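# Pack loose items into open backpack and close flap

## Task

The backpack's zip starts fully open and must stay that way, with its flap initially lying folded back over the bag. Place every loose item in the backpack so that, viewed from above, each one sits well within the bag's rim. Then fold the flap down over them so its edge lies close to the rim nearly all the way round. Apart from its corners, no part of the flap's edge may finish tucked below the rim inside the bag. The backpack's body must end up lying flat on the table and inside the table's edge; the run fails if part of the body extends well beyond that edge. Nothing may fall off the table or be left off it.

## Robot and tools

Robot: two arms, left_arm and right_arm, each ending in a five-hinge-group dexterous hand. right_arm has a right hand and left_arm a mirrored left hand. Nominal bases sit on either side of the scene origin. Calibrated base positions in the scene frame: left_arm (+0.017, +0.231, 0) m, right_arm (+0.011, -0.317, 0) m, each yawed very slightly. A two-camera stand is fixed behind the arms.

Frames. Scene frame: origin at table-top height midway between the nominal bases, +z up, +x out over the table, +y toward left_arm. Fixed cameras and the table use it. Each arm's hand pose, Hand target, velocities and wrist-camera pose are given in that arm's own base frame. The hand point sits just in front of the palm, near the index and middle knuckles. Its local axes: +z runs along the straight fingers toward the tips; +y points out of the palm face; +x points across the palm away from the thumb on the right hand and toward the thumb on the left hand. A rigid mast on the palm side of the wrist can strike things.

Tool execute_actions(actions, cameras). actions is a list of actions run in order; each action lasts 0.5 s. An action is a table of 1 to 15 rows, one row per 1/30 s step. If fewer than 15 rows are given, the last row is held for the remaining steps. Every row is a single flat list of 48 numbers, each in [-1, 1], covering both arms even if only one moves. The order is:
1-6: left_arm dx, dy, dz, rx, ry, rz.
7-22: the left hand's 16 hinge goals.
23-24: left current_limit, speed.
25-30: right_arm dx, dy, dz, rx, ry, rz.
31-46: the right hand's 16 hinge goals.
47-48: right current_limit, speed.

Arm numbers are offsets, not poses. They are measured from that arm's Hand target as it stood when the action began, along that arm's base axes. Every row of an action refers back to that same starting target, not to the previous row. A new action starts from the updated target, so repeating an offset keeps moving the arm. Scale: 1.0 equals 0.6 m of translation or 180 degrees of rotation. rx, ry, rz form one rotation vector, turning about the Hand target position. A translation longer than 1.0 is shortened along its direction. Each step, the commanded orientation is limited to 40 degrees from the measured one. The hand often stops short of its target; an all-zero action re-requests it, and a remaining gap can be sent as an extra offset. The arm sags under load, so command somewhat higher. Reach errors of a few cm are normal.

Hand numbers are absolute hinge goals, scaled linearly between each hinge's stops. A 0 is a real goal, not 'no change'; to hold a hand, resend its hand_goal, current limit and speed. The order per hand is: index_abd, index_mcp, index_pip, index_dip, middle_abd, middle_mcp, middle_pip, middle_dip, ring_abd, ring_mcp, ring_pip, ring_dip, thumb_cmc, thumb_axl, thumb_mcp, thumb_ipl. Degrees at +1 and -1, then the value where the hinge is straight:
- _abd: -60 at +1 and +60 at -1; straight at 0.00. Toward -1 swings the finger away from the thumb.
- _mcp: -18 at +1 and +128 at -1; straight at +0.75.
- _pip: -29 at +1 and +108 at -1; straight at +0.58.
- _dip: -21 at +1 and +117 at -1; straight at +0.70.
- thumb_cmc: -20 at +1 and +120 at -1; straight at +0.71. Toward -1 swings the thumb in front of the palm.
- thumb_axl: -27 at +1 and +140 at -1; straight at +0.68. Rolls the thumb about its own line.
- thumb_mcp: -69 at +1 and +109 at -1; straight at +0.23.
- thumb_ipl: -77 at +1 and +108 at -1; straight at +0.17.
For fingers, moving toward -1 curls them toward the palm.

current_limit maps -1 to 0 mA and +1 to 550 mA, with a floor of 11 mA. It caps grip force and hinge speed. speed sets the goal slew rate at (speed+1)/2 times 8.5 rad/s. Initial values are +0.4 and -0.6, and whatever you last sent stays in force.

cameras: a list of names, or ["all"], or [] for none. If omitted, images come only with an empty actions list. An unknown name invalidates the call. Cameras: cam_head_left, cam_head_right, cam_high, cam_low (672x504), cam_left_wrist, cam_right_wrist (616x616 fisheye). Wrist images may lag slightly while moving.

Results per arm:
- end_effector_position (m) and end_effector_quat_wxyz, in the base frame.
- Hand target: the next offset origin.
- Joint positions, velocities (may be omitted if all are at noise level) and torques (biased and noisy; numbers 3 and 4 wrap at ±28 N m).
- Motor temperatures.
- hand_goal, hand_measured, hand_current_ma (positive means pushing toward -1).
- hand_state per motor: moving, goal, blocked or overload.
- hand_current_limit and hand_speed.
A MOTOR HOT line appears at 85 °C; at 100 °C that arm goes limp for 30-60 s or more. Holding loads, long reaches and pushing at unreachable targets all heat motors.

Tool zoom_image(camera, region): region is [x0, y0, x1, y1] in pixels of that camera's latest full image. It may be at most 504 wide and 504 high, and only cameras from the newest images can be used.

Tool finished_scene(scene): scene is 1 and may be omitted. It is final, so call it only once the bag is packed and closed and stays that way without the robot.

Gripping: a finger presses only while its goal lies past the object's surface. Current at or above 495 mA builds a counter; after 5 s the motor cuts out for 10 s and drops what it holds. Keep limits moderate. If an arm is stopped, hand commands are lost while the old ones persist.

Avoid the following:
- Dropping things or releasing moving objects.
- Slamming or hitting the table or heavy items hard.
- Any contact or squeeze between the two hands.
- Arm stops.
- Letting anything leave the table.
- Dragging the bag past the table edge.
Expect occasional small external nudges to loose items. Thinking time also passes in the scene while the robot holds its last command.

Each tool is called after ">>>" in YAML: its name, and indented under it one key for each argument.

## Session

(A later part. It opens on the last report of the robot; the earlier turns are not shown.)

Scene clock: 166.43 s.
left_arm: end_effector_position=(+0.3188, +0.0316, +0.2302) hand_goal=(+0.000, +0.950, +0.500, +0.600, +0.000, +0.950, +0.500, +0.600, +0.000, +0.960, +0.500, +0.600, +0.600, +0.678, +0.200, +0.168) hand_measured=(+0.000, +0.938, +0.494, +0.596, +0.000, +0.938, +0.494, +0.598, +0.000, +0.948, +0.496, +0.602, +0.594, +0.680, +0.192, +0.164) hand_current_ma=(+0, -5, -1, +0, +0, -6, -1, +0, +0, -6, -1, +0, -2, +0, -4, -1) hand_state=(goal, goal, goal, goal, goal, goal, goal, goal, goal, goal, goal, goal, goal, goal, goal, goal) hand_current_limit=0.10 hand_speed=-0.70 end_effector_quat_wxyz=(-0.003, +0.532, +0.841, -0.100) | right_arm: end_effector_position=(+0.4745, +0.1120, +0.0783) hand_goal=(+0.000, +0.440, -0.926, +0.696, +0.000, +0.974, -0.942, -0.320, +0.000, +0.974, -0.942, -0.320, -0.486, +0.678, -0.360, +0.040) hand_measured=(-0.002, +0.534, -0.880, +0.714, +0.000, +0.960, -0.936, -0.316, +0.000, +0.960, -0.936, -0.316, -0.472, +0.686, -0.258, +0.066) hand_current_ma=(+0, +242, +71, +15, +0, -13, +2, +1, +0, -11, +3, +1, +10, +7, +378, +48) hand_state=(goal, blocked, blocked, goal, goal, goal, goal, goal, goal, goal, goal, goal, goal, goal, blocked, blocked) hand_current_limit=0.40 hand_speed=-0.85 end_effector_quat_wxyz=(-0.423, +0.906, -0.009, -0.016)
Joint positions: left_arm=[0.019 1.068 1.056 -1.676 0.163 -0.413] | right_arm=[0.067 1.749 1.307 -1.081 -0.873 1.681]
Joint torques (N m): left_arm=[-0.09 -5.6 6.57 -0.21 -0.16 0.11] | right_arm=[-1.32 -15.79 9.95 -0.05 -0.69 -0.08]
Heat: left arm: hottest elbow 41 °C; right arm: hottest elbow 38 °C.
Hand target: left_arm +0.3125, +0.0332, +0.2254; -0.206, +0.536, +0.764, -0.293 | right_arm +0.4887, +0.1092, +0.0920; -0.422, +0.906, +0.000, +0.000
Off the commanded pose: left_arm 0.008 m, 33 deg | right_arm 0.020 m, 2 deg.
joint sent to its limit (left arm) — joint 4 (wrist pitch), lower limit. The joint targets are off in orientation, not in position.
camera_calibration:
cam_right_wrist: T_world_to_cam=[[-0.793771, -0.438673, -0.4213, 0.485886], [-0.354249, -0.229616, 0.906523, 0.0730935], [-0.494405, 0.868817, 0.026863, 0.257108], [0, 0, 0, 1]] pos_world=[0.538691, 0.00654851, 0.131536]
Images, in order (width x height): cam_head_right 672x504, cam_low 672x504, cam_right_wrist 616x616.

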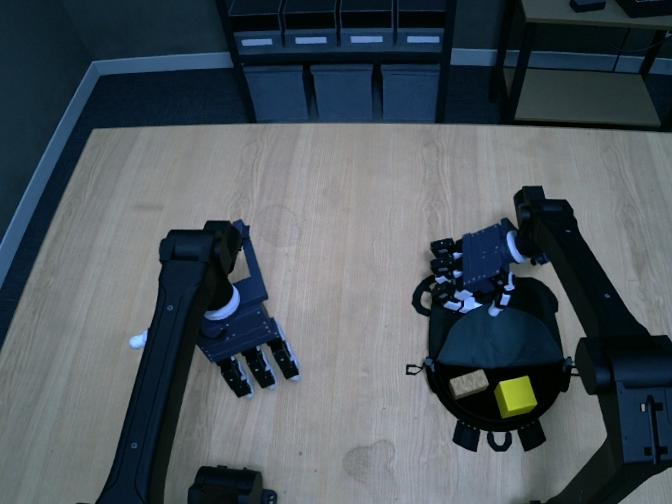

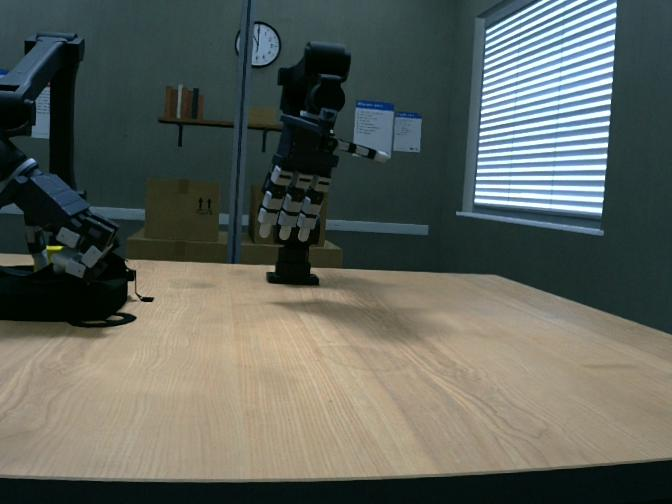

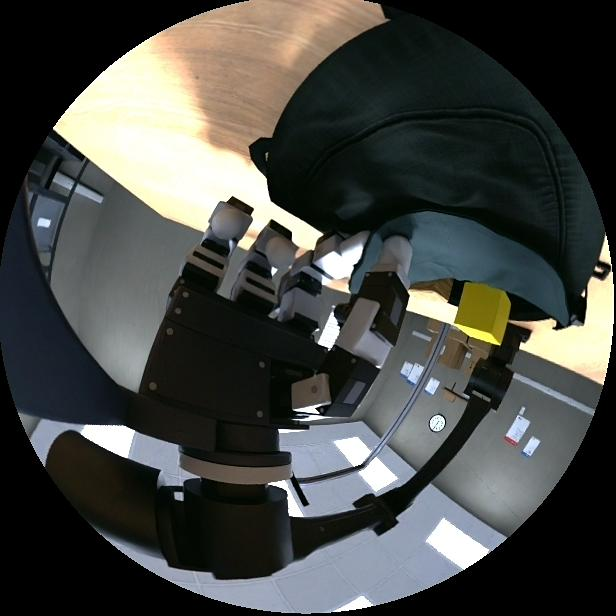

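>>> execute_actions:
  actions:
    - [[0,0,0,0,0,0,0,0.95,0.5,0.6,0,0.95,0.5,0.6,0,0.96,0.5,0.6,0.6,0.678,0.2,0.168,0.1,-0.7,-0.01,0,0.04,0,0,0,0,0.44,-0.927,0.696,0,0.973,-0.942,-0.32,0,0.973,-0.942,-0.32,-0.486,0.678,-0.38,0.04,0.4,-0.85]]
    - [[0,0,0,0,0,0,0,0.95,0.5,0.6,0,0.95,0.5,0.6,0,0.96,0.5,0.6,0.6,0.678,0.2,0.168,0.1,-0.7,-0.02,0,0.043,0,0,0,0,0.42,-0.927,0.696,0,0.973,-0.942,-0.32,0,0.973,-0.942,-0.32,-0.486,0.678,-0.4,0.04,0.4,-0.85]]
  cameras: ["cam_right_wrist","cam_low","cam_head_right"]

>>> zoom_image:
  camera: "cam_right_wrist"
  region: [280, 100, 580, 350]

>>> zoom_image:
  camera: "cam_head_right"
  region: [430, 240, 590, 400]

>>> zoom_image:
  camera: "cam_low"
  region: [0, 170, 150, 320]

Scene clock: 168.53 s.
left_arm: end_effector_position=(+0.3188, +0.0316, +0.2302) hand_goal=(+0.000, +0.950, +0.500, +0.600, +0.000, +0.950, +0.500, +0.600, +0.000, +0.960, +0.500, +0.600, +0.600, +0.678, +0.200, +0.168) hand_measured=(+0.000, +0.938, +0.494, +0.596, +0.000, +0.938, +0.494, +0.598, +0.000, +0.948, +0.496, +0.602, +0.594, +0.680, +0.192, +0.164) hand_current_ma=(+0, -5, -1, +0, +0, -6, -1, +0, +0, -6, -1, +0, -2, +0, -4, -1) hand_state=(goal, goal, goal, goal, goal, goal, goal, goal, goal, goal, goal, goal, goal, goal, goal, goal) hand_current_limit=0.10 hand_speed=-0.70 end_effector_quat_wxyz=(-0.003, +0.532, +0.841, -0.100) | right_arm: end_effector_position=(+0.4571, +0.1102, +0.1249) hand_goal=(+0.000, +0.420, -0.926, +0.696, +0.000, +0.974, -0.942, -0.320, +0.000, +0.974, -0.942, -0.320, -0.486, +0.678, -0.400, +0.040) hand_measured=(-0.002, +0.530, -0.870, +0.718, +0.000, +0.960, -0.936, -0.316, +0.000, +0.960, -0.936, -0.316, -0.476, +0.686, -0.270, +0.066) hand_current_ma=(+0, +312, +94, +22, +0, -13, +2, +1, +0, -11, +3, +1, +7, +6, +385, +48) hand_state=(goal, blocked, blocked, blocked, goal, goal, goal, goal, goal, goal, goal, goal, goal, goal, blocked, blocked) hand_current_limit=0.40 hand_speed=-0.85 end_effector_quat_wxyz=(-0.422, +0.907, -0.007, -0.016)
Joint positions: left_arm=[0.019 1.068 1.056 -1.676 0.163 -0.413] | right_arm=[0.067 1.661 1.322 -1.188 -0.87 1.675]
Joint torques (N m): left_arm=[-0.09 -5.6 6.57 -0.21 -0.16 0.11] | right_arm=[-1.26 -15.44 10.51 -0.18 -0.8 0.02]
Heat: left arm: hottest elbow 41 °C; right arm: hottest elbow 38 °C.
Hand target: left_arm +0.3125, +0.0332, +0.2254; -0.206, +0.536, +0.764, -0.293 | right_arm +0.4706, +0.1092, +0.1418; -0.422, +0.906, -0.001, +0.000
Off the commanded pose: left_arm 0.008 m, 33 deg | right_arm 0.022 m, 2 deg.
joint sent to its limit (left arm) — joint 4 (wrist pitch), lower limit. The joint targets are off in orientation, not in position.
camera_calibration:
cam_right_wrist: T_world_to_cam=[[-0.791551, -0.442655, -0.421312, 0.490361], [-0.354803, -0.228437, 0.906604, 0.0243774], [-0.497556, 0.867106, 0.0237642, 0.250811], [0, 0, 0, 1]] pos_world=[0.521588, 0.00514928, 0.178534]
Images, in order (width x height): cam_head_right 672x504, cam_low 672x504, cam_right_wrist 616x616.

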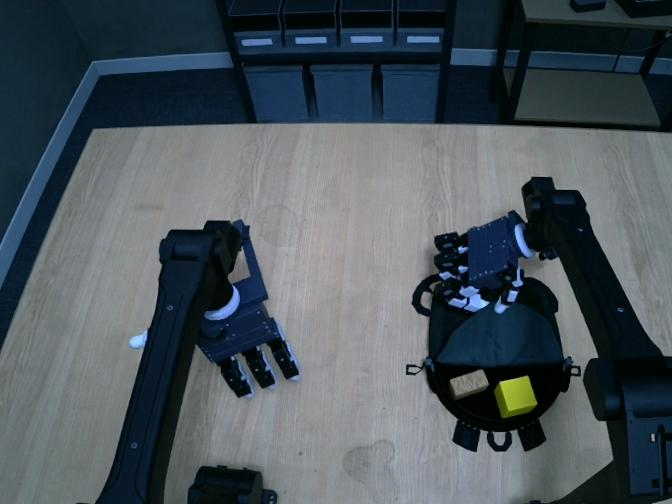

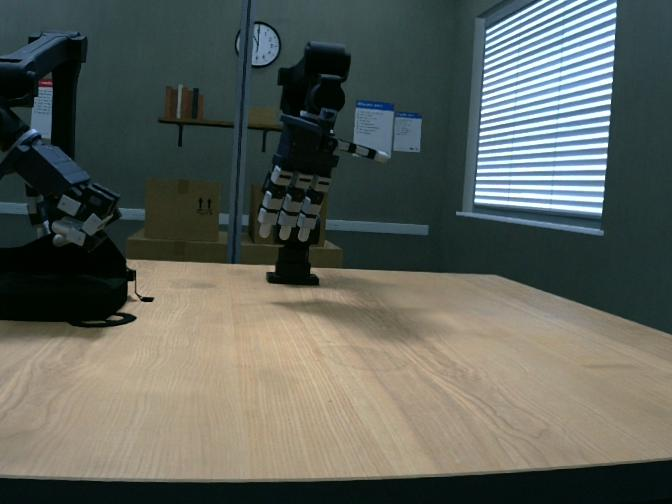

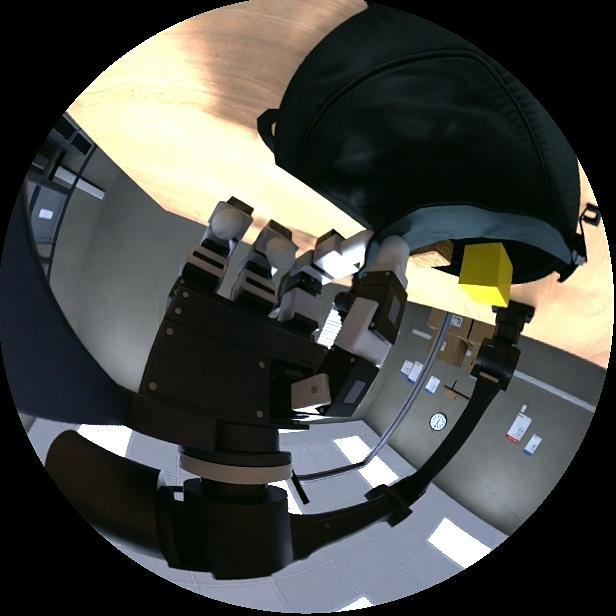

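Scaled by 1.680 from the camera's 616x616 image, which has a finer 880x880 frame.

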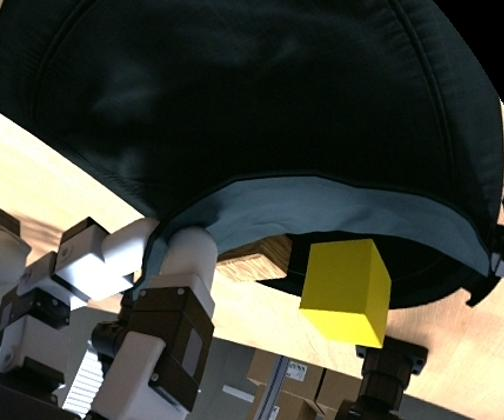

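Scaled by 3.150 from the camera's 672x504 image, which has a finer 960x720 frame.

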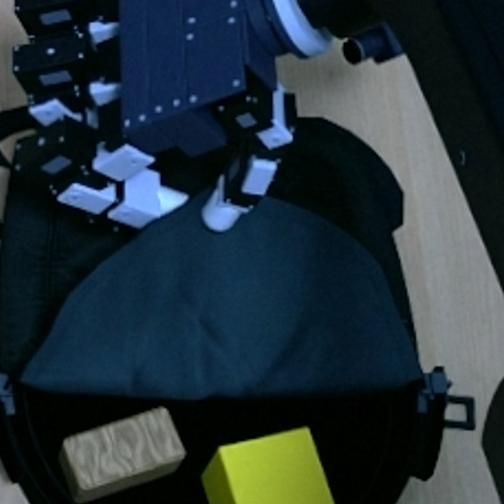

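Scaled by 3.360 from the camera's 672x504 image, which has a finer 960x720 frame.

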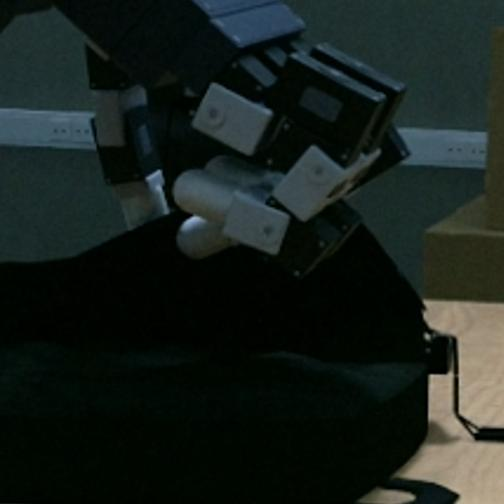

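>>> execute_actions:
  actions:
    - [[0,0,0,0,0,0,0,0.95,0.5,0.6,0,0.95,0.5,0.6,0,0.96,0.5,0.6,0.6,0.678,0.2,0.168,0.1,-0.7,-0.038,-0.001,0.045,0,0,0,0,0.42,-0.927,0.696,0,0.973,-0.942,-0.32,0,0.973,-0.942,-0.32,-0.486,0.678,-0.4,0.04,0.4,-0.85]]
    - [[0,0,0,0,0,0,0,0.95,0.5,0.6,0,0.95,0.5,0.6,0,0.96,0.5,0.6,0.6,0.678,0.2,0.168,0.1,-0.7,-0.045,-0.001,0.03,0,0,0,0,0.42,-0.927,0.696,0,0.973,-0.942,-0.32,0,0.973,-0.942,-0.32,-0.486,0.678,-0.4,0.04,0.4,-0.85]]
    - [[0,0,0,0,0,0,0,0.95,0.5,0.6,0,0.95,0.5,0.6,0,0.96,0.5,0.6,0.6,0.678,0.2,0.168,0.1,-0.7,-0.05,-0.002,0.02,0,0,0,0,0.42,-0.927,0.696,0,0.973,-0.942,-0.32,0,0.973,-0.942,-0.32,-0.486,0.678,-0.4,0.04,0.4,-0.85]]
  cameras: ["cam_right_wrist","cam_low","cam_head_right"]

>>> zoom_image:
  camera: "cam_head_right"
  region: [430, 240, 590, 440]

>>> zoom_image:
  camera: "cam_low"
  region: [0, 140, 150, 320]

Scene clock: 172.17 s.
left_arm: end_effector_position=(+0.3188, +0.0316, +0.2302) hand_goal=(+0.000, +0.950, +0.500, +0.600, +0.000, +0.950, +0.500, +0.600, +0.000, +0.960, +0.500, +0.600, +0.600, +0.678, +0.200, +0.168) hand_measured=(+0.000, +0.938, +0.494, +0.596, +0.000, +0.938, +0.494, +0.598, +0.000, +0.948, +0.496, +0.602, +0.594, +0.680, +0.192, +0.164) hand_current_ma=(+0, -5, -1, +0, +0, -6, -1, +0, +0, -6, -1, +0, -2, +0, -4, -1) hand_state=(goal, goal, goal, goal, goal, goal, goal, goal, goal, goal, goal, goal, goal, goal, goal, goal) hand_current_limit=0.10 hand_speed=-0.70 end_effector_quat_wxyz=(-0.003, +0.532, +0.841, -0.100) | right_arm: end_effector_position=(+0.3953, +0.1055, +0.1932) hand_goal=(+0.000, +0.420, -0.926, +0.696, +0.000, +0.974, -0.942, -0.320, +0.000, +0.974, -0.942, -0.320, -0.486, +0.678, -0.400, +0.040) hand_measured=(-0.004, +0.528, -0.860, +0.724, +0.000, +0.960, -0.936, -0.316, +0.000, +0.960, -0.936, -0.316, -0.442, +0.708, -0.286, +0.068) hand_current_ma=(-2, +303, +122, +32, +0, -12, +2, +1, +0, -11, +2, +1, +66, +50, +385, +50) hand_state=(goal, blocked, blocked, blocked, goal, goal, goal, goal, goal, goal, goal, goal, blocked, blocked, blocked, blocked) hand_current_limit=0.40 hand_speed=-0.85 end_effector_quat_wxyz=(-0.421, +0.907, +0.001, +0.002)
Joint positions: left_arm=[0.019 1.068 1.056 -1.676 0.163 -0.413] | right_arm=[0.067 1.431 1.244 -1.299 -0.867 1.675]
Joint torques (N m): left_arm=[-0.09 -5.6 6.57 -0.23 -0.17 0.11] | right_arm=[-0.91 -12.4 7.94 -0.16 -0.9 0.11]
Heat: left arm: hottest elbow 41 °C; right arm: hottest elbow 38 °C.
Hand target: left_arm +0.3125, +0.0332, +0.2254; -0.206, +0.536, +0.764, -0.293 | right_arm +0.3908, +0.1068, +0.1989; -0.422, +0.906, -0.001, +0.000
Off the commanded pose: left_arm 0.008 m, 33 deg | right_arm 0.007 m, 0 deg.
joint sent to its limit (left arm) — joint 4 (wrist pitch), lower limit. The joint targets are off in orientation, not in position.
camera_calibration:
cam_right_wrist: T_world_to_cam=[[-0.774119, -0.442639, -0.45256, 0.467207], [-0.39093, -0.228028, 0.891727, -0.0434016], [-0.497909, 0.867222, 0.00347988, 0.226537], [0, 0, 0, 1]] pos_world=[0.457502, 0.000449036, 0.249354]
Images, in order (width x height): cam_head_right 672x504, cam_low 672x504, cam_right_wrist 616x616.

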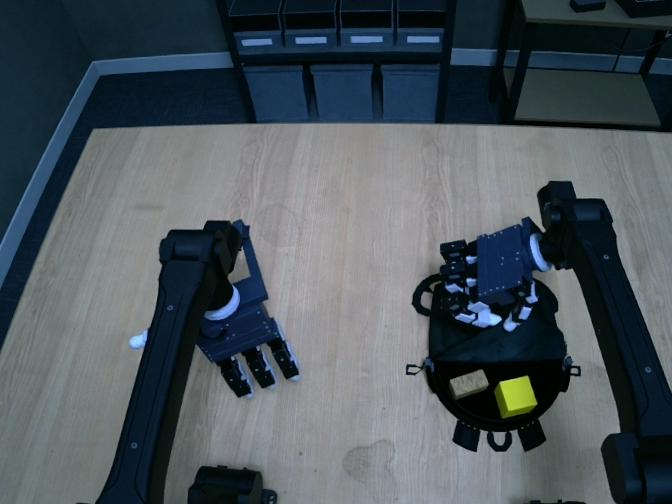

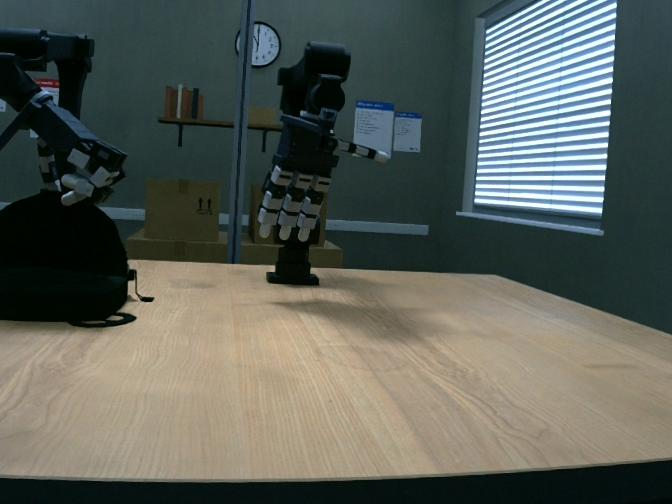

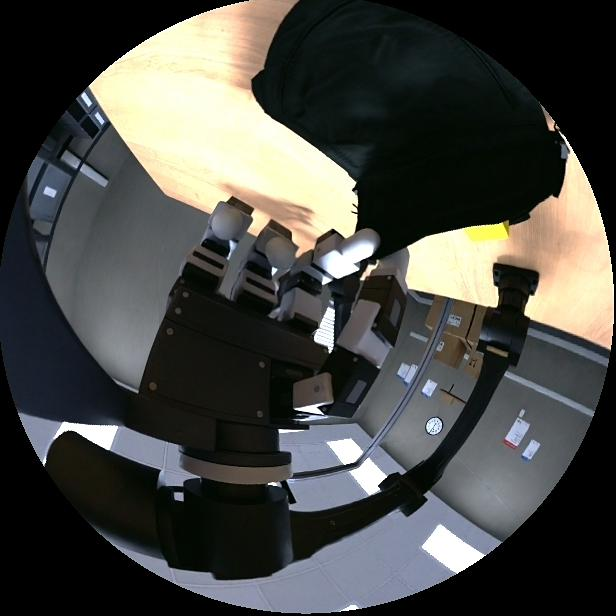

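Scaled by 2.520 from the camera's 672x504 image, which has a finer 960x720 frame.

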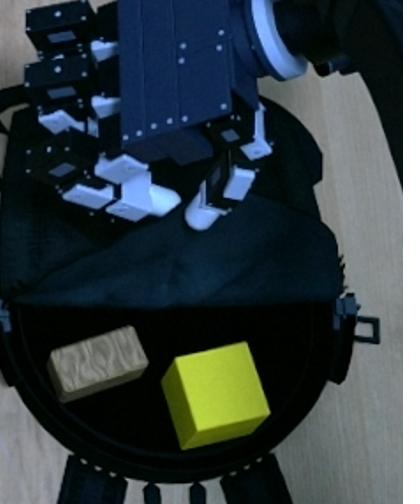

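Scaled by 2.800 from the camera's 672x504 image, which has a finer 960x720 frame.

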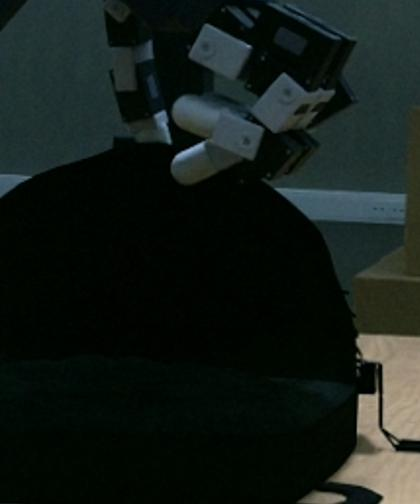

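>>> execute_actions:
  actions:
    - [[0,0,0,0,0,0,0,0.95,0.5,0.6,0,0.95,0.5,0.6,0,0.96,0.5,0.6,0.6,0.678,0.2,0.168,0.1,-0.7,-0.058,-0.002,-0.013,0,0,0,0,0.42,-0.927,0.696,0,0.973,-0.942,-0.32,0,0.973,-0.942,-0.32,-0.486,0.678,-0.4,0.04,0.4,-0.85]]
    - [[0,0,0,0,0,0,0,0.95,0.5,0.6,0,0.95,0.5,0.6,0,0.96,0.5,0.6,0.6,0.678,0.2,0.168,0.1,-0.7,-0.05,-0.002,-0.007,0,0,0,0,0.42,-0.927,0.696,0,0.973,-0.942,-0.32,0,0.973,-0.942,-0.32,-0.486,0.678,-0.4,0.04,0.4,-0.85]]
    - [[0,0,0,0,0,0,0,0.95,0.5,0.6,0,0.95,0.5,0.6,0,0.96,0.5,0.6,0.6,0.678,0.2,0.168,0.1,-0.7,-0.077,-0.003,-0.032,0,0,0,0,0.42,-0.927,0.696,0,0.973,-0.942,-0.32,0,0.973,-0.942,-0.32,-0.486,0.678,-0.4,0.04,0.4,-0.85]]
  cameras: ["cam_right_wrist","cam_low","cam_head_right","cam_high","cam_left_wrist"]

>>> zoom_image:
  camera: "cam_head_right"
  region: [430, 240, 590, 440]

>>> zoom_image:
  camera: "cam_low"
  region: [0, 140, 150, 320]

Scene clock: 174.67 s.
left_arm: end_effector_position=(+0.3188, +0.0316, +0.2302) hand_goal=(+0.000, +0.950, +0.500, +0.600, +0.000, +0.950, +0.500, +0.600, +0.000, +0.960, +0.500, +0.600, +0.600, +0.678, +0.200, +0.168) hand_measured=(+0.000, +0.938, +0.494, +0.596, +0.000, +0.938, +0.494, +0.598, +0.000, +0.948, +0.496, +0.602, +0.594, +0.680, +0.192, +0.164) hand_current_ma=(+0, -5, -1, +0, +0, -6, -1, +0, +0, -6, -1, +0, -2, +0, -4, -1) hand_state=(goal, goal, goal, goal, goal, goal, goal, goal, goal, goal, goal, goal, goal, goal, goal, goal) hand_current_limit=0.10 hand_speed=-0.70 end_effector_quat_wxyz=(-0.003, +0.532, +0.841, -0.100) | right_arm: end_effector_position=(+0.2869, +0.0982, +0.1663) hand_goal=(+0.000, +0.420, -0.926, +0.696, +0.000, +0.974, -0.942, -0.320, +0.000, +0.974, -0.942, -0.320, -0.486, +0.678, -0.400, +0.040) hand_measured=(-0.010, +0.524, -0.860, +0.724, +0.000, +0.960, -0.938, -0.316, +0.000, +0.962, -0.936, -0.316, -0.422, +0.724, -0.302, +0.068) hand_current_ma=(-4, +286, +122, +32, +0, -11, +2, +1, +0, -9, +2, +1, +123, +96, +348, +50) hand_state=(goal, blocked, blocked, blocked, goal, goal, goal, goal, goal, goal, goal, goal, blocked, blocked, blocked, blocked) hand_current_limit=0.40 hand_speed=-0.85 end_effector_quat_wxyz=(-0.422, +0.907, +0.004, +0.006)
Joint positions: left_arm=[0.019 1.068 1.056 -1.676 0.163 -0.413] | right_arm=[0.067 1.149 0.92 -1.249 -0.867 1.673]
Joint torques (N m): left_arm=[-0.09 -5.6 6.57 -0.21 -0.17 0.11] | right_arm=[0.03 -8.12 7.17 0.36 -0.88 0.3]
Heat: left arm: hottest elbow 41 °C; right arm: hottest elbow 38 °C.
Hand target: left_arm +0.3125, +0.0332, +0.2254; -0.206, +0.536, +0.764, -0.293 | right_arm +0.2799, +0.1026, +0.1676; -0.422, +0.906, -0.001, +0.000
Off the commanded pose: left_arm 0.008 m, 33 deg | right_arm 0.008 m, 1 deg.
joint sent to its limit (left arm) — joint 4 (wrist pitch), lower limit. The joint targets are off in orientation, not in position.
camera_calibration:
cam_left_wrist: T_world_to_cam=[[-0.193569, -0.966438, 0.168906, 0.0171268], [-0.562946, 0.250411, 0.787646, -0.0612185], [-0.803507, 0.0573783, -0.592524, 0.520179], [0, 0, 0, 1]] pos_world=[0.38682, 0.00203482, 0.353544]
cam_right_wrist: T_world_to_cam=[[-0.768969, -0.443554, -0.460377, 0.36784], [-0.399335, -0.229085, 0.887723, -0.0603113], [-0.499218, 0.866476, -0.000967414, 0.180144], [0, 0, 0, 1]] pos_world=[0.348704, -0.00675003, 0.223059]
Images, in order (width x height): cam_head_right 672x504, cam_high 672x504, cam_low 672x504, cam_left_wrist 616x616, cam_right_wrist 616x616.

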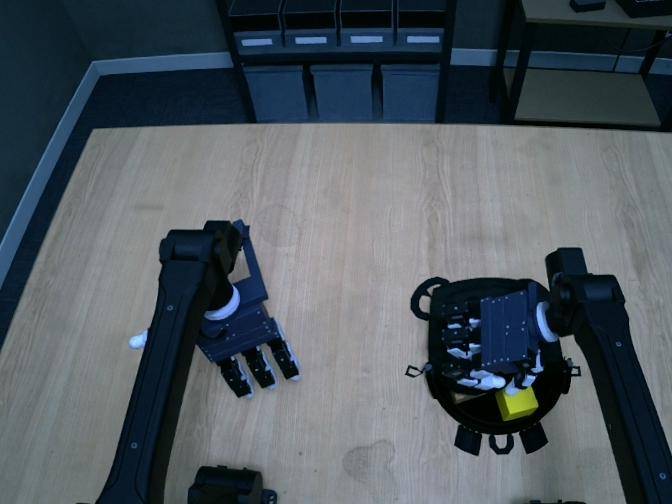

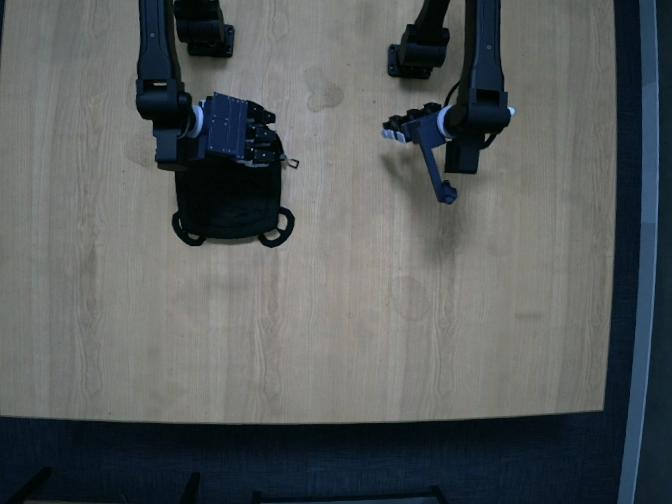

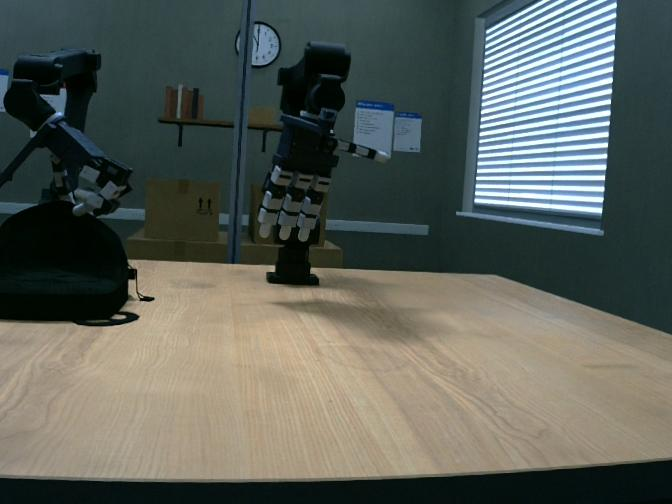

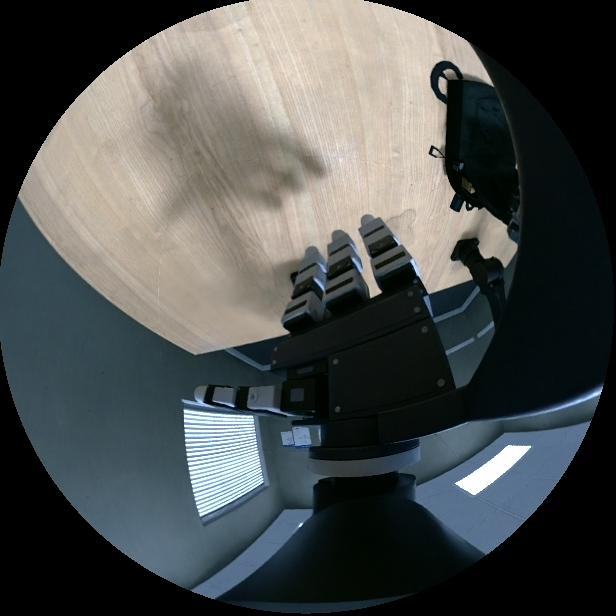

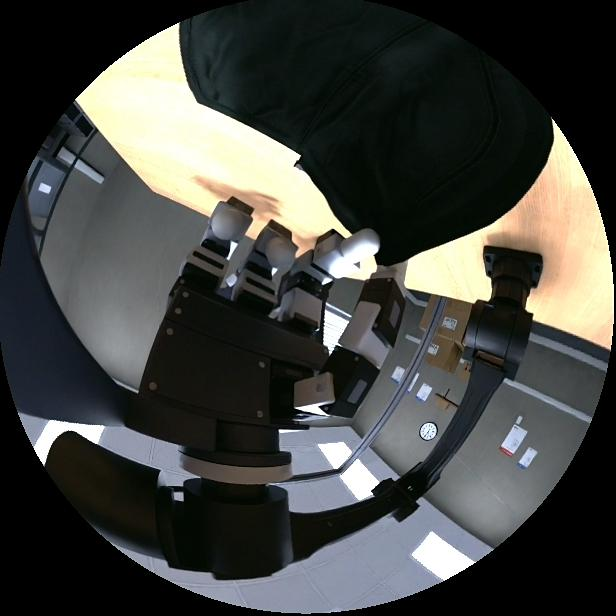

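Scaled by 2.520 from the camera's 672x504 image, which has a finer 960x720 frame.

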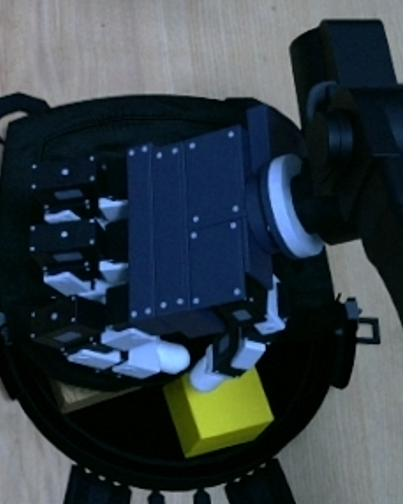

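Scaled by 2.800 from the camera's 672x504 image, which has a finer 960x720 frame.

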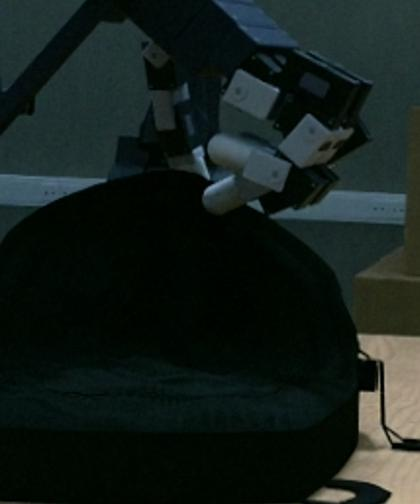

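>>> execute_actions:
  actions:
    - [[0,0,0,0,0,0,0,0.95,0.5,0.6,0,0.95,0.5,0.6,0,0.96,0.5,0.6,0.6,0.678,0.2,0.168,0.1,-0.7,-0.042,-0.001,-0.036,0,0,0,0,0.42,-0.927,0.696,0,0.973,-0.942,-0.32,0,0.973,-0.942,-0.32,-0.486,0.678,-0.4,0.04,0.4,-0.85]]
    - [[0,0,0,0,0,0,0,0.95,0.5,0.6,0,0.95,0.5,0.6,0,0.96,0.5,0.6,0.6,0.678,0.2,0.168,0.1,-0.7,-0.025,0,-0.04,0,0,0,0,0.42,-0.927,0.696,0,0.973,-0.942,-0.32,0,0.973,-0.942,-0.32,-0.486,0.678,-0.4,0.04,0.4,-0.85]]
  cameras: ["cam_right_wrist","cam_low","cam_head_right","cam_high"]

>>> zoom_image:
  camera: "cam_head_right"
  region: [430, 260, 590, 460]

>>> zoom_image:
  camera: "cam_low"
  region: [0, 140, 150, 320]

>>> zoom_image:
  camera: "cam_right_wrist"
  region: [280, 150, 530, 400]

Scene clock: 176.77 s.
left_arm: end_effector_position=(+0.3188, +0.0316, +0.2302) hand_goal=(+0.000, +0.950, +0.500, +0.600, +0.000, +0.950, +0.500, +0.600, +0.000, +0.960, +0.500, +0.600, +0.600, +0.678, +0.200, +0.168) hand_measured=(+0.000, +0.938, +0.494, +0.596, +0.000, +0.938, +0.494, +0.598, +0.000, +0.948, +0.496, +0.602, +0.594, +0.680, +0.192, +0.164) hand_current_ma=(+0, -5, -1, +0, +0, -6, -1, +0, +0, -6, -1, +0, -2, +0, -4, -1) hand_state=(goal, goal, goal, goal, goal, goal, goal, goal, goal, goal, goal, goal, goal, goal, goal, goal) hand_current_limit=0.10 hand_speed=-0.70 end_effector_quat_wxyz=(-0.003, +0.532, +0.841, -0.100) | right_arm: end_effector_position=(+0.2504, +0.0967, +0.1251) hand_goal=(+0.000, +0.420, -0.926, +0.696, +0.000, +0.974, -0.942, -0.320, +0.000, +0.974, -0.942, -0.320, -0.486, +0.678, -0.400, +0.040) hand_measured=(-0.012, +0.514, -0.872, +0.724, +0.000, +0.960, -0.938, -0.316, +0.000, +0.962, -0.936, -0.316, -0.402, +0.738, -0.302, +0.070) hand_current_ma=(-6, +240, +91, +31, +0, -11, +2, +1, +0, -9, +2, +1, +192, +145, +348, +59) hand_state=(goal, blocked, blocked, blocked, goal, goal, goal, goal, goal, goal, goal, goal, blocked, blocked, blocked, blocked) hand_current_limit=0.40 hand_speed=-0.85 end_effector_quat_wxyz=(-0.422, +0.906, +0.009, +0.016)
Joint positions: left_arm=[0.019 1.068 1.056 -1.676 0.163 -0.413] | right_arm=[0.071 1.059 0.745 -1.14 -0.867 1.676]
Joint torques (N m): left_arm=[-0.15 -5.6 6.56 -0.23 -0.17 0.11] | right_arm=[0.5 -5.66 6.53 0.28 -0.83 0.4]
Heat: left arm: hottest elbow 41 °C; right arm: hottest elbow 38 °C.
Hand target: left_arm +0.3125, +0.0332, +0.2254; -0.206, +0.536, +0.764, -0.293 | right_arm +0.2397, +0.1020, +0.1221; -0.422, +0.906, +0.000, +0.000
Off the commanded pose: left_arm 0.008 m, 33 deg | right_arm 0.012 m, 2 deg.
joint sent to its limit (left arm) — joint 4 (wrist pitch), lower limit. The joint targets are off in orientation, not in position.
camera_calibration:
cam_right_wrist: T_world_to_cam=[[-0.758421, -0.443717, -0.477402, 0.319647], [-0.417869, -0.231088, 0.878626, -0.0327777], [-0.500183, 0.86586, -0.0101534, 0.1647], [0, 0, 0, 1]] pos_world=[0.31111, -0.00834883, 0.183072]
Images, in order (width x height): cam_head_right 672x504, cam_high 672x504, cam_low 672x504, cam_right_wrist 616x616.

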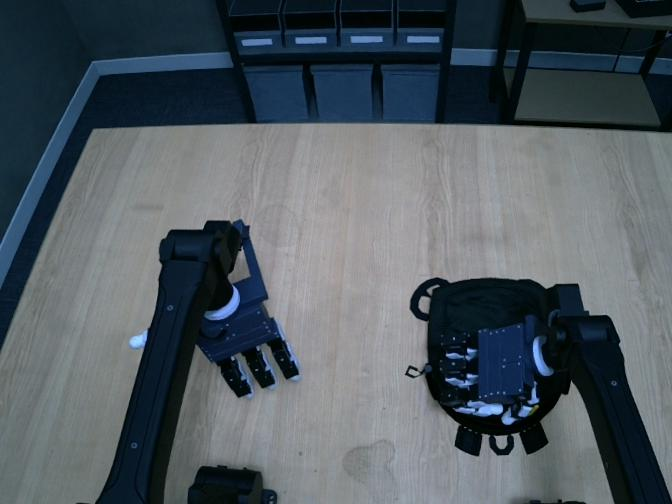

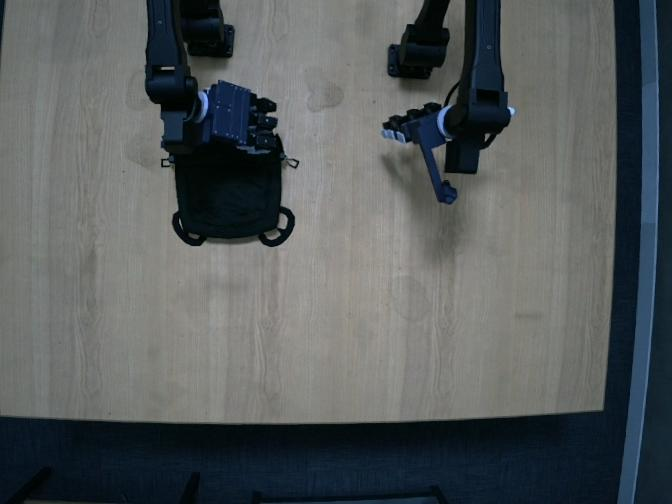

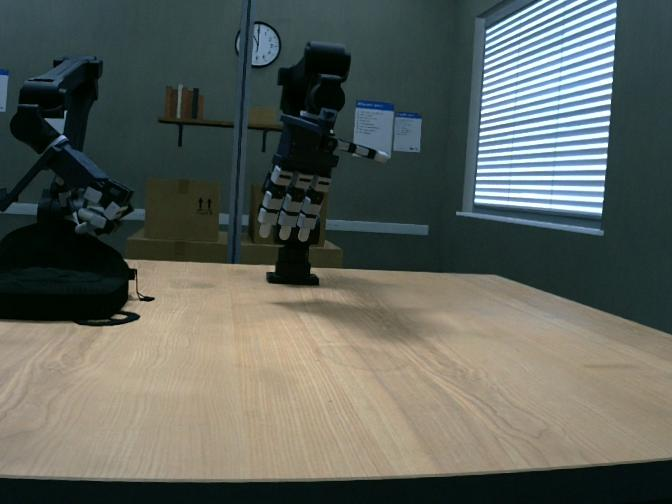

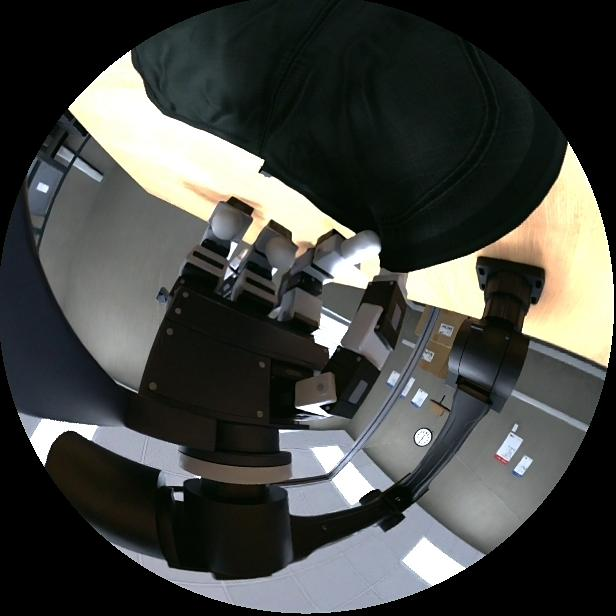

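Scaled by 2.520 from the camera's 672x504 image, which has a finer 960x720 frame.

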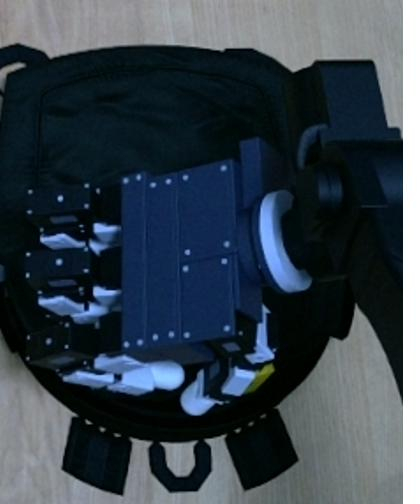

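Scaled by 2.800 from the camera's 672x504 image, which has a finer 960x720 frame.

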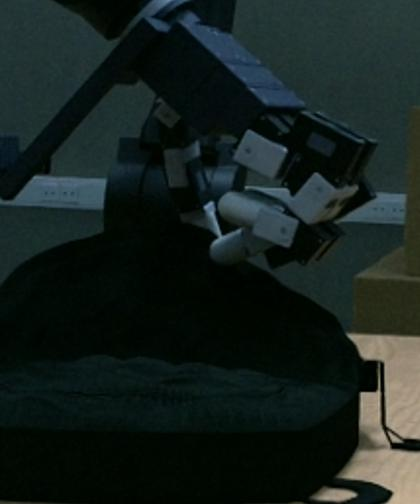

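Scaled by 2.016 from the camera's 616x616 image, which has a finer 880x880 frame.

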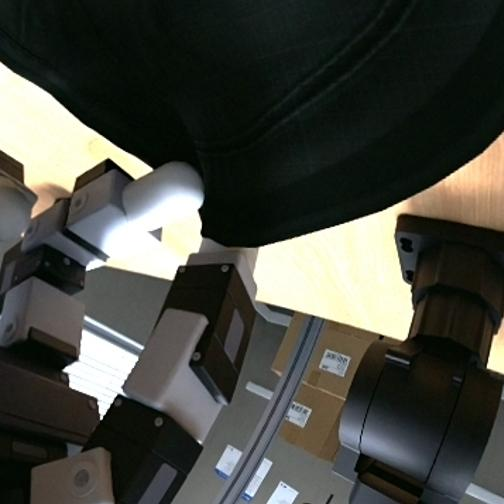

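>>> execute_actions:
  actions:
    - [[0,0,0,0,0,0,0,0.95,0.5,0.6,0,0.95,0.5,0.6,0,0.96,0.5,0.6,0.6,0.678,0.2,0.168,0.1,-0.7,-0.02,0,-0.02,0,0,0,0,0.42,-0.927,0.696,0,0.973,-0.942,-0.32,0,0.973,-0.942,-0.32,-0.486,0.678,-0.4,0.04,0.2,-0.85]]
    - [[0,0,0,0,0,0,0,0.95,0.5,0.6,0,0.95,0.5,0.6,0,0.96,0.5,0.6,0.6,0.678,0.2,0.168,0.1,-0.7,0,0,0,0,0,0,0,0.65,-0.87,0.55,0,0.973,-0.942,-0.32,0,0.973,-0.942,-0.32,-0.486,0.678,-0.2,0.04,0.2,-0.8]]
    - [[0,0,0,0,0,0,0,0.95,0.5,0.6,0,0.95,0.5,0.6,0,0.96,0.5,0.6,0.6,0.678,0.2,0.168,0.1,-0.7,0,0,0,0,0,0,0,0.85,-0.77,0.3,0,0.973,-0.942,-0.32,0,0.973,-0.942,-0.32,-0.486,0.678,0.0,0.04,0.2,-0.7]]
  cameras: ["cam_right_wrist","cam_low","cam_head_right","cam_high"]

>>> zoom_image:
  camera: "cam_head_right"
  region: [430, 260, 590, 460]

>>> zoom_image:
  camera: "cam_low"
  region: [0, 140, 150, 320]

>>> zoom_image:
  camera: "cam_right_wrist"
  region: [280, 150, 530, 400]

Scene clock: 179.20 s.
left_arm: end_effector_position=(+0.3188, +0.0316, +0.2302) hand_goal=(+0.000, +0.950, +0.500, +0.600, +0.000, +0.950, +0.500, +0.600, +0.000, +0.960, +0.500, +0.600, +0.600, +0.678, +0.200, +0.168) hand_measured=(+0.000, +0.938, +0.494, +0.596, +0.000, +0.938, +0.494, +0.598, +0.000, +0.948, +0.496, +0.602, +0.594, +0.680, +0.192, +0.164) hand_current_ma=(+0, -5, -1, +0, +0, -6, -1, +0, +0, -6, -1, +0, -2, +0, -4, -1) hand_state=(goal, goal, goal, goal, goal, goal, goal, goal, goal, goal, goal, goal, goal, goal, goal, goal) hand_current_limit=0.10 hand_speed=-0.70 end_effector_quat_wxyz=(-0.003, +0.532, +0.841, -0.100) | right_arm: end_effector_position=(+0.2300, +0.0983, +0.1091) hand_goal=(+0.000, +0.850, -0.770, +0.300, +0.000, +0.974, -0.942, -0.320, +0.000, +0.974, -0.942, -0.320, -0.486, +0.678, +0.000, +0.040) hand_measured=(-0.002, +0.838, -0.772, +0.304, +0.000, +0.960, -0.938, -0.316, +0.000, +0.962, -0.936, -0.316, -0.484, +0.680, -0.004, +0.042) hand_current_ma=(+0, -10, +0, +1, +0, -11, +2, +1, +0, -9, +2, +1, +0, +1, -3, +1) hand_state=(goal, goal, goal, goal, goal, goal, goal, goal, goal, goal, goal, goal, goal, goal, goal, goal) hand_current_limit=0.20 hand_speed=-0.70 end_effector_quat_wxyz=(-0.422, +0.906, -0.004, +0.001)
Joint positions: left_arm=[0.019 1.068 1.056 -1.676 0.163 -0.413] | right_arm=[0.081 1.034 0.683 -1.115 -0.867 1.709]
Joint torques (N m): left_arm=[-0.09 -5.54 6.57 -0.23 -0.17 0.11] | right_arm=[0.21 -5.42 7.3 0.57 -0.81 0.16]
Heat: left arm: hottest elbow 41 °C; right arm: hottest elbow 38 °C.
Hand target: left_arm +0.3125, +0.0332, +0.2254; -0.206, +0.536, +0.764, -0.293 | right_arm +0.2276, +0.1020, +0.1100; -0.422, +0.906, -0.001, +0.000
Off the commanded pose: left_arm 0.008 m, 33 deg | right_arm 0.004 m, 0 deg.
joint sent to its limit (left arm) — joint 4 (wrist pitch), lower limit. The joint targets are off in orientation, not in position.
camera_calibration:
cam_right_wrist: T_world_to_cam=[[-0.780865, -0.435128, -0.448233, 0.298354], [-0.387147, -0.226042, 0.893881, -0.0360356], [-0.490272, 0.871532, 0.00805023, 0.148052], [0, 0, 0, 1]] pos_world=[0.291609, -0.00735483, 0.164752]
Images, in order (width x height): cam_head_right 672x504, cam_high 672x504, cam_low 672x504, cam_right_wrist 616x616.

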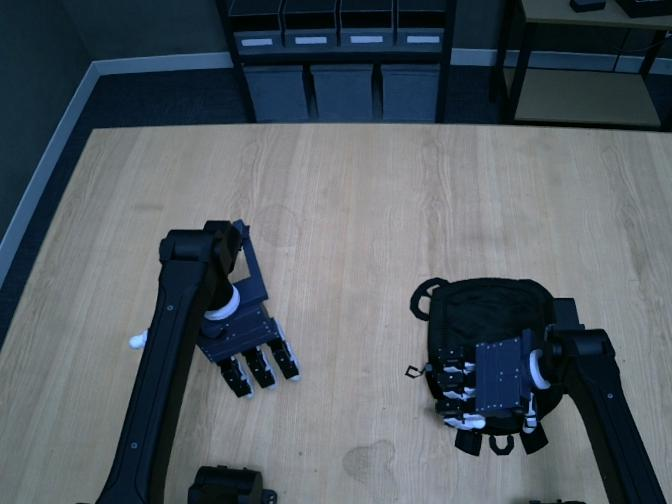

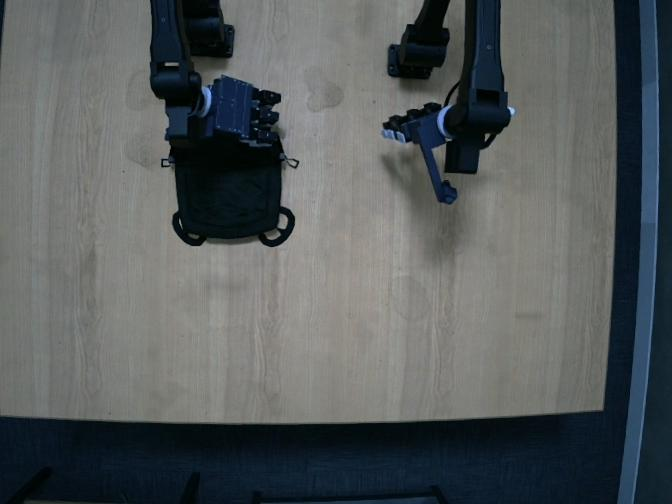

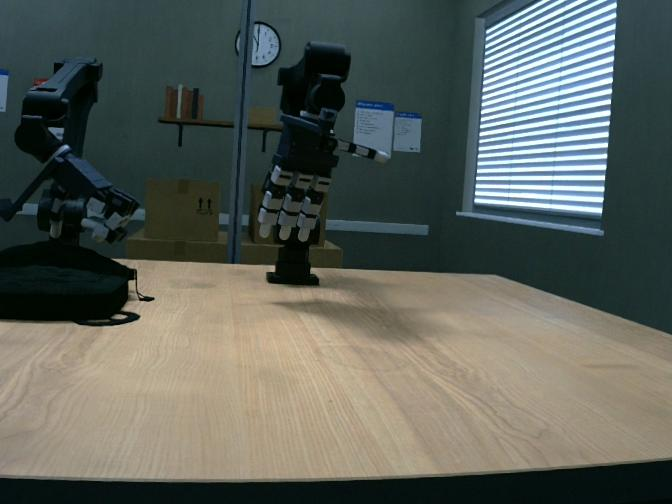

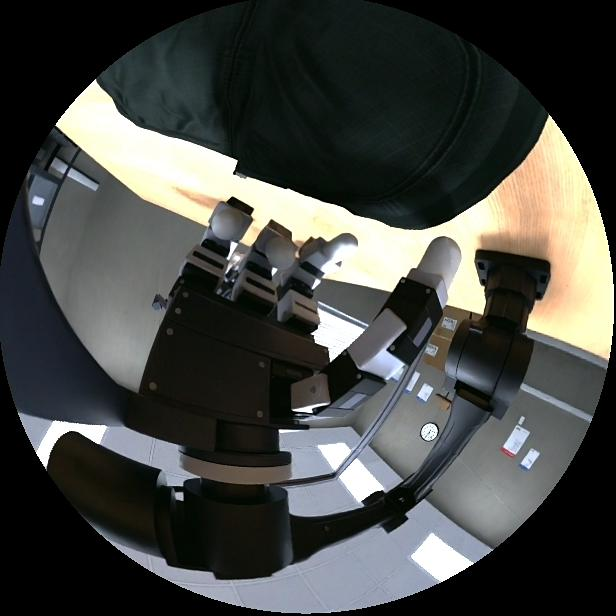

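Scaled by 2.520 from the camera's 672x504 image, which has a finer 960x720 frame.

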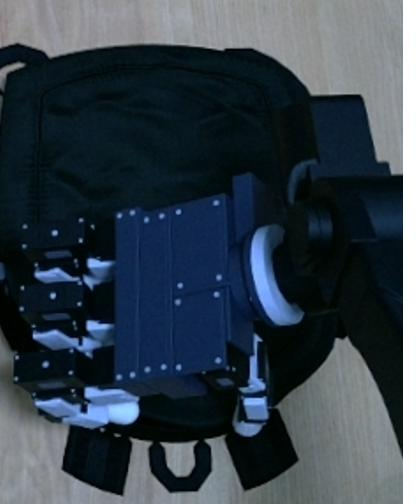

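Scaled by 2.800 from the camera's 672x504 image, which has a finer 960x720 frame.

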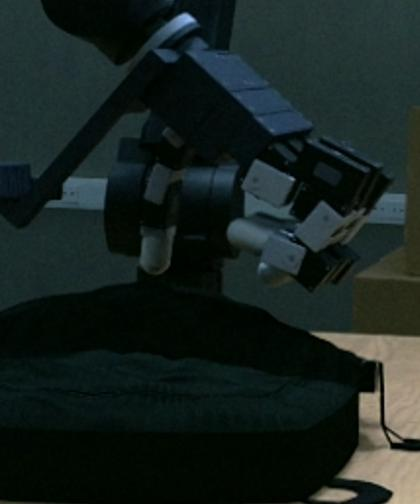

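Scaled by 2.016 from the camera's 616x616 image, which has a finer 880x880 frame.

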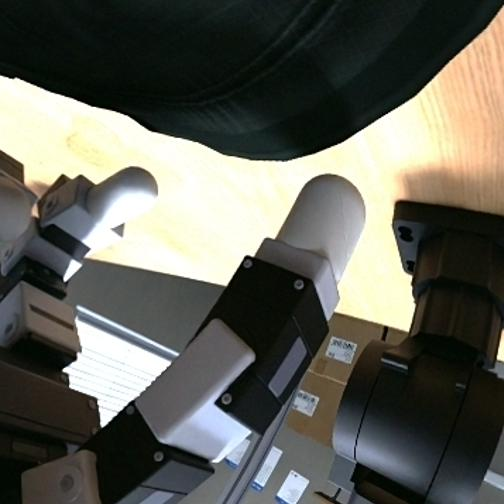

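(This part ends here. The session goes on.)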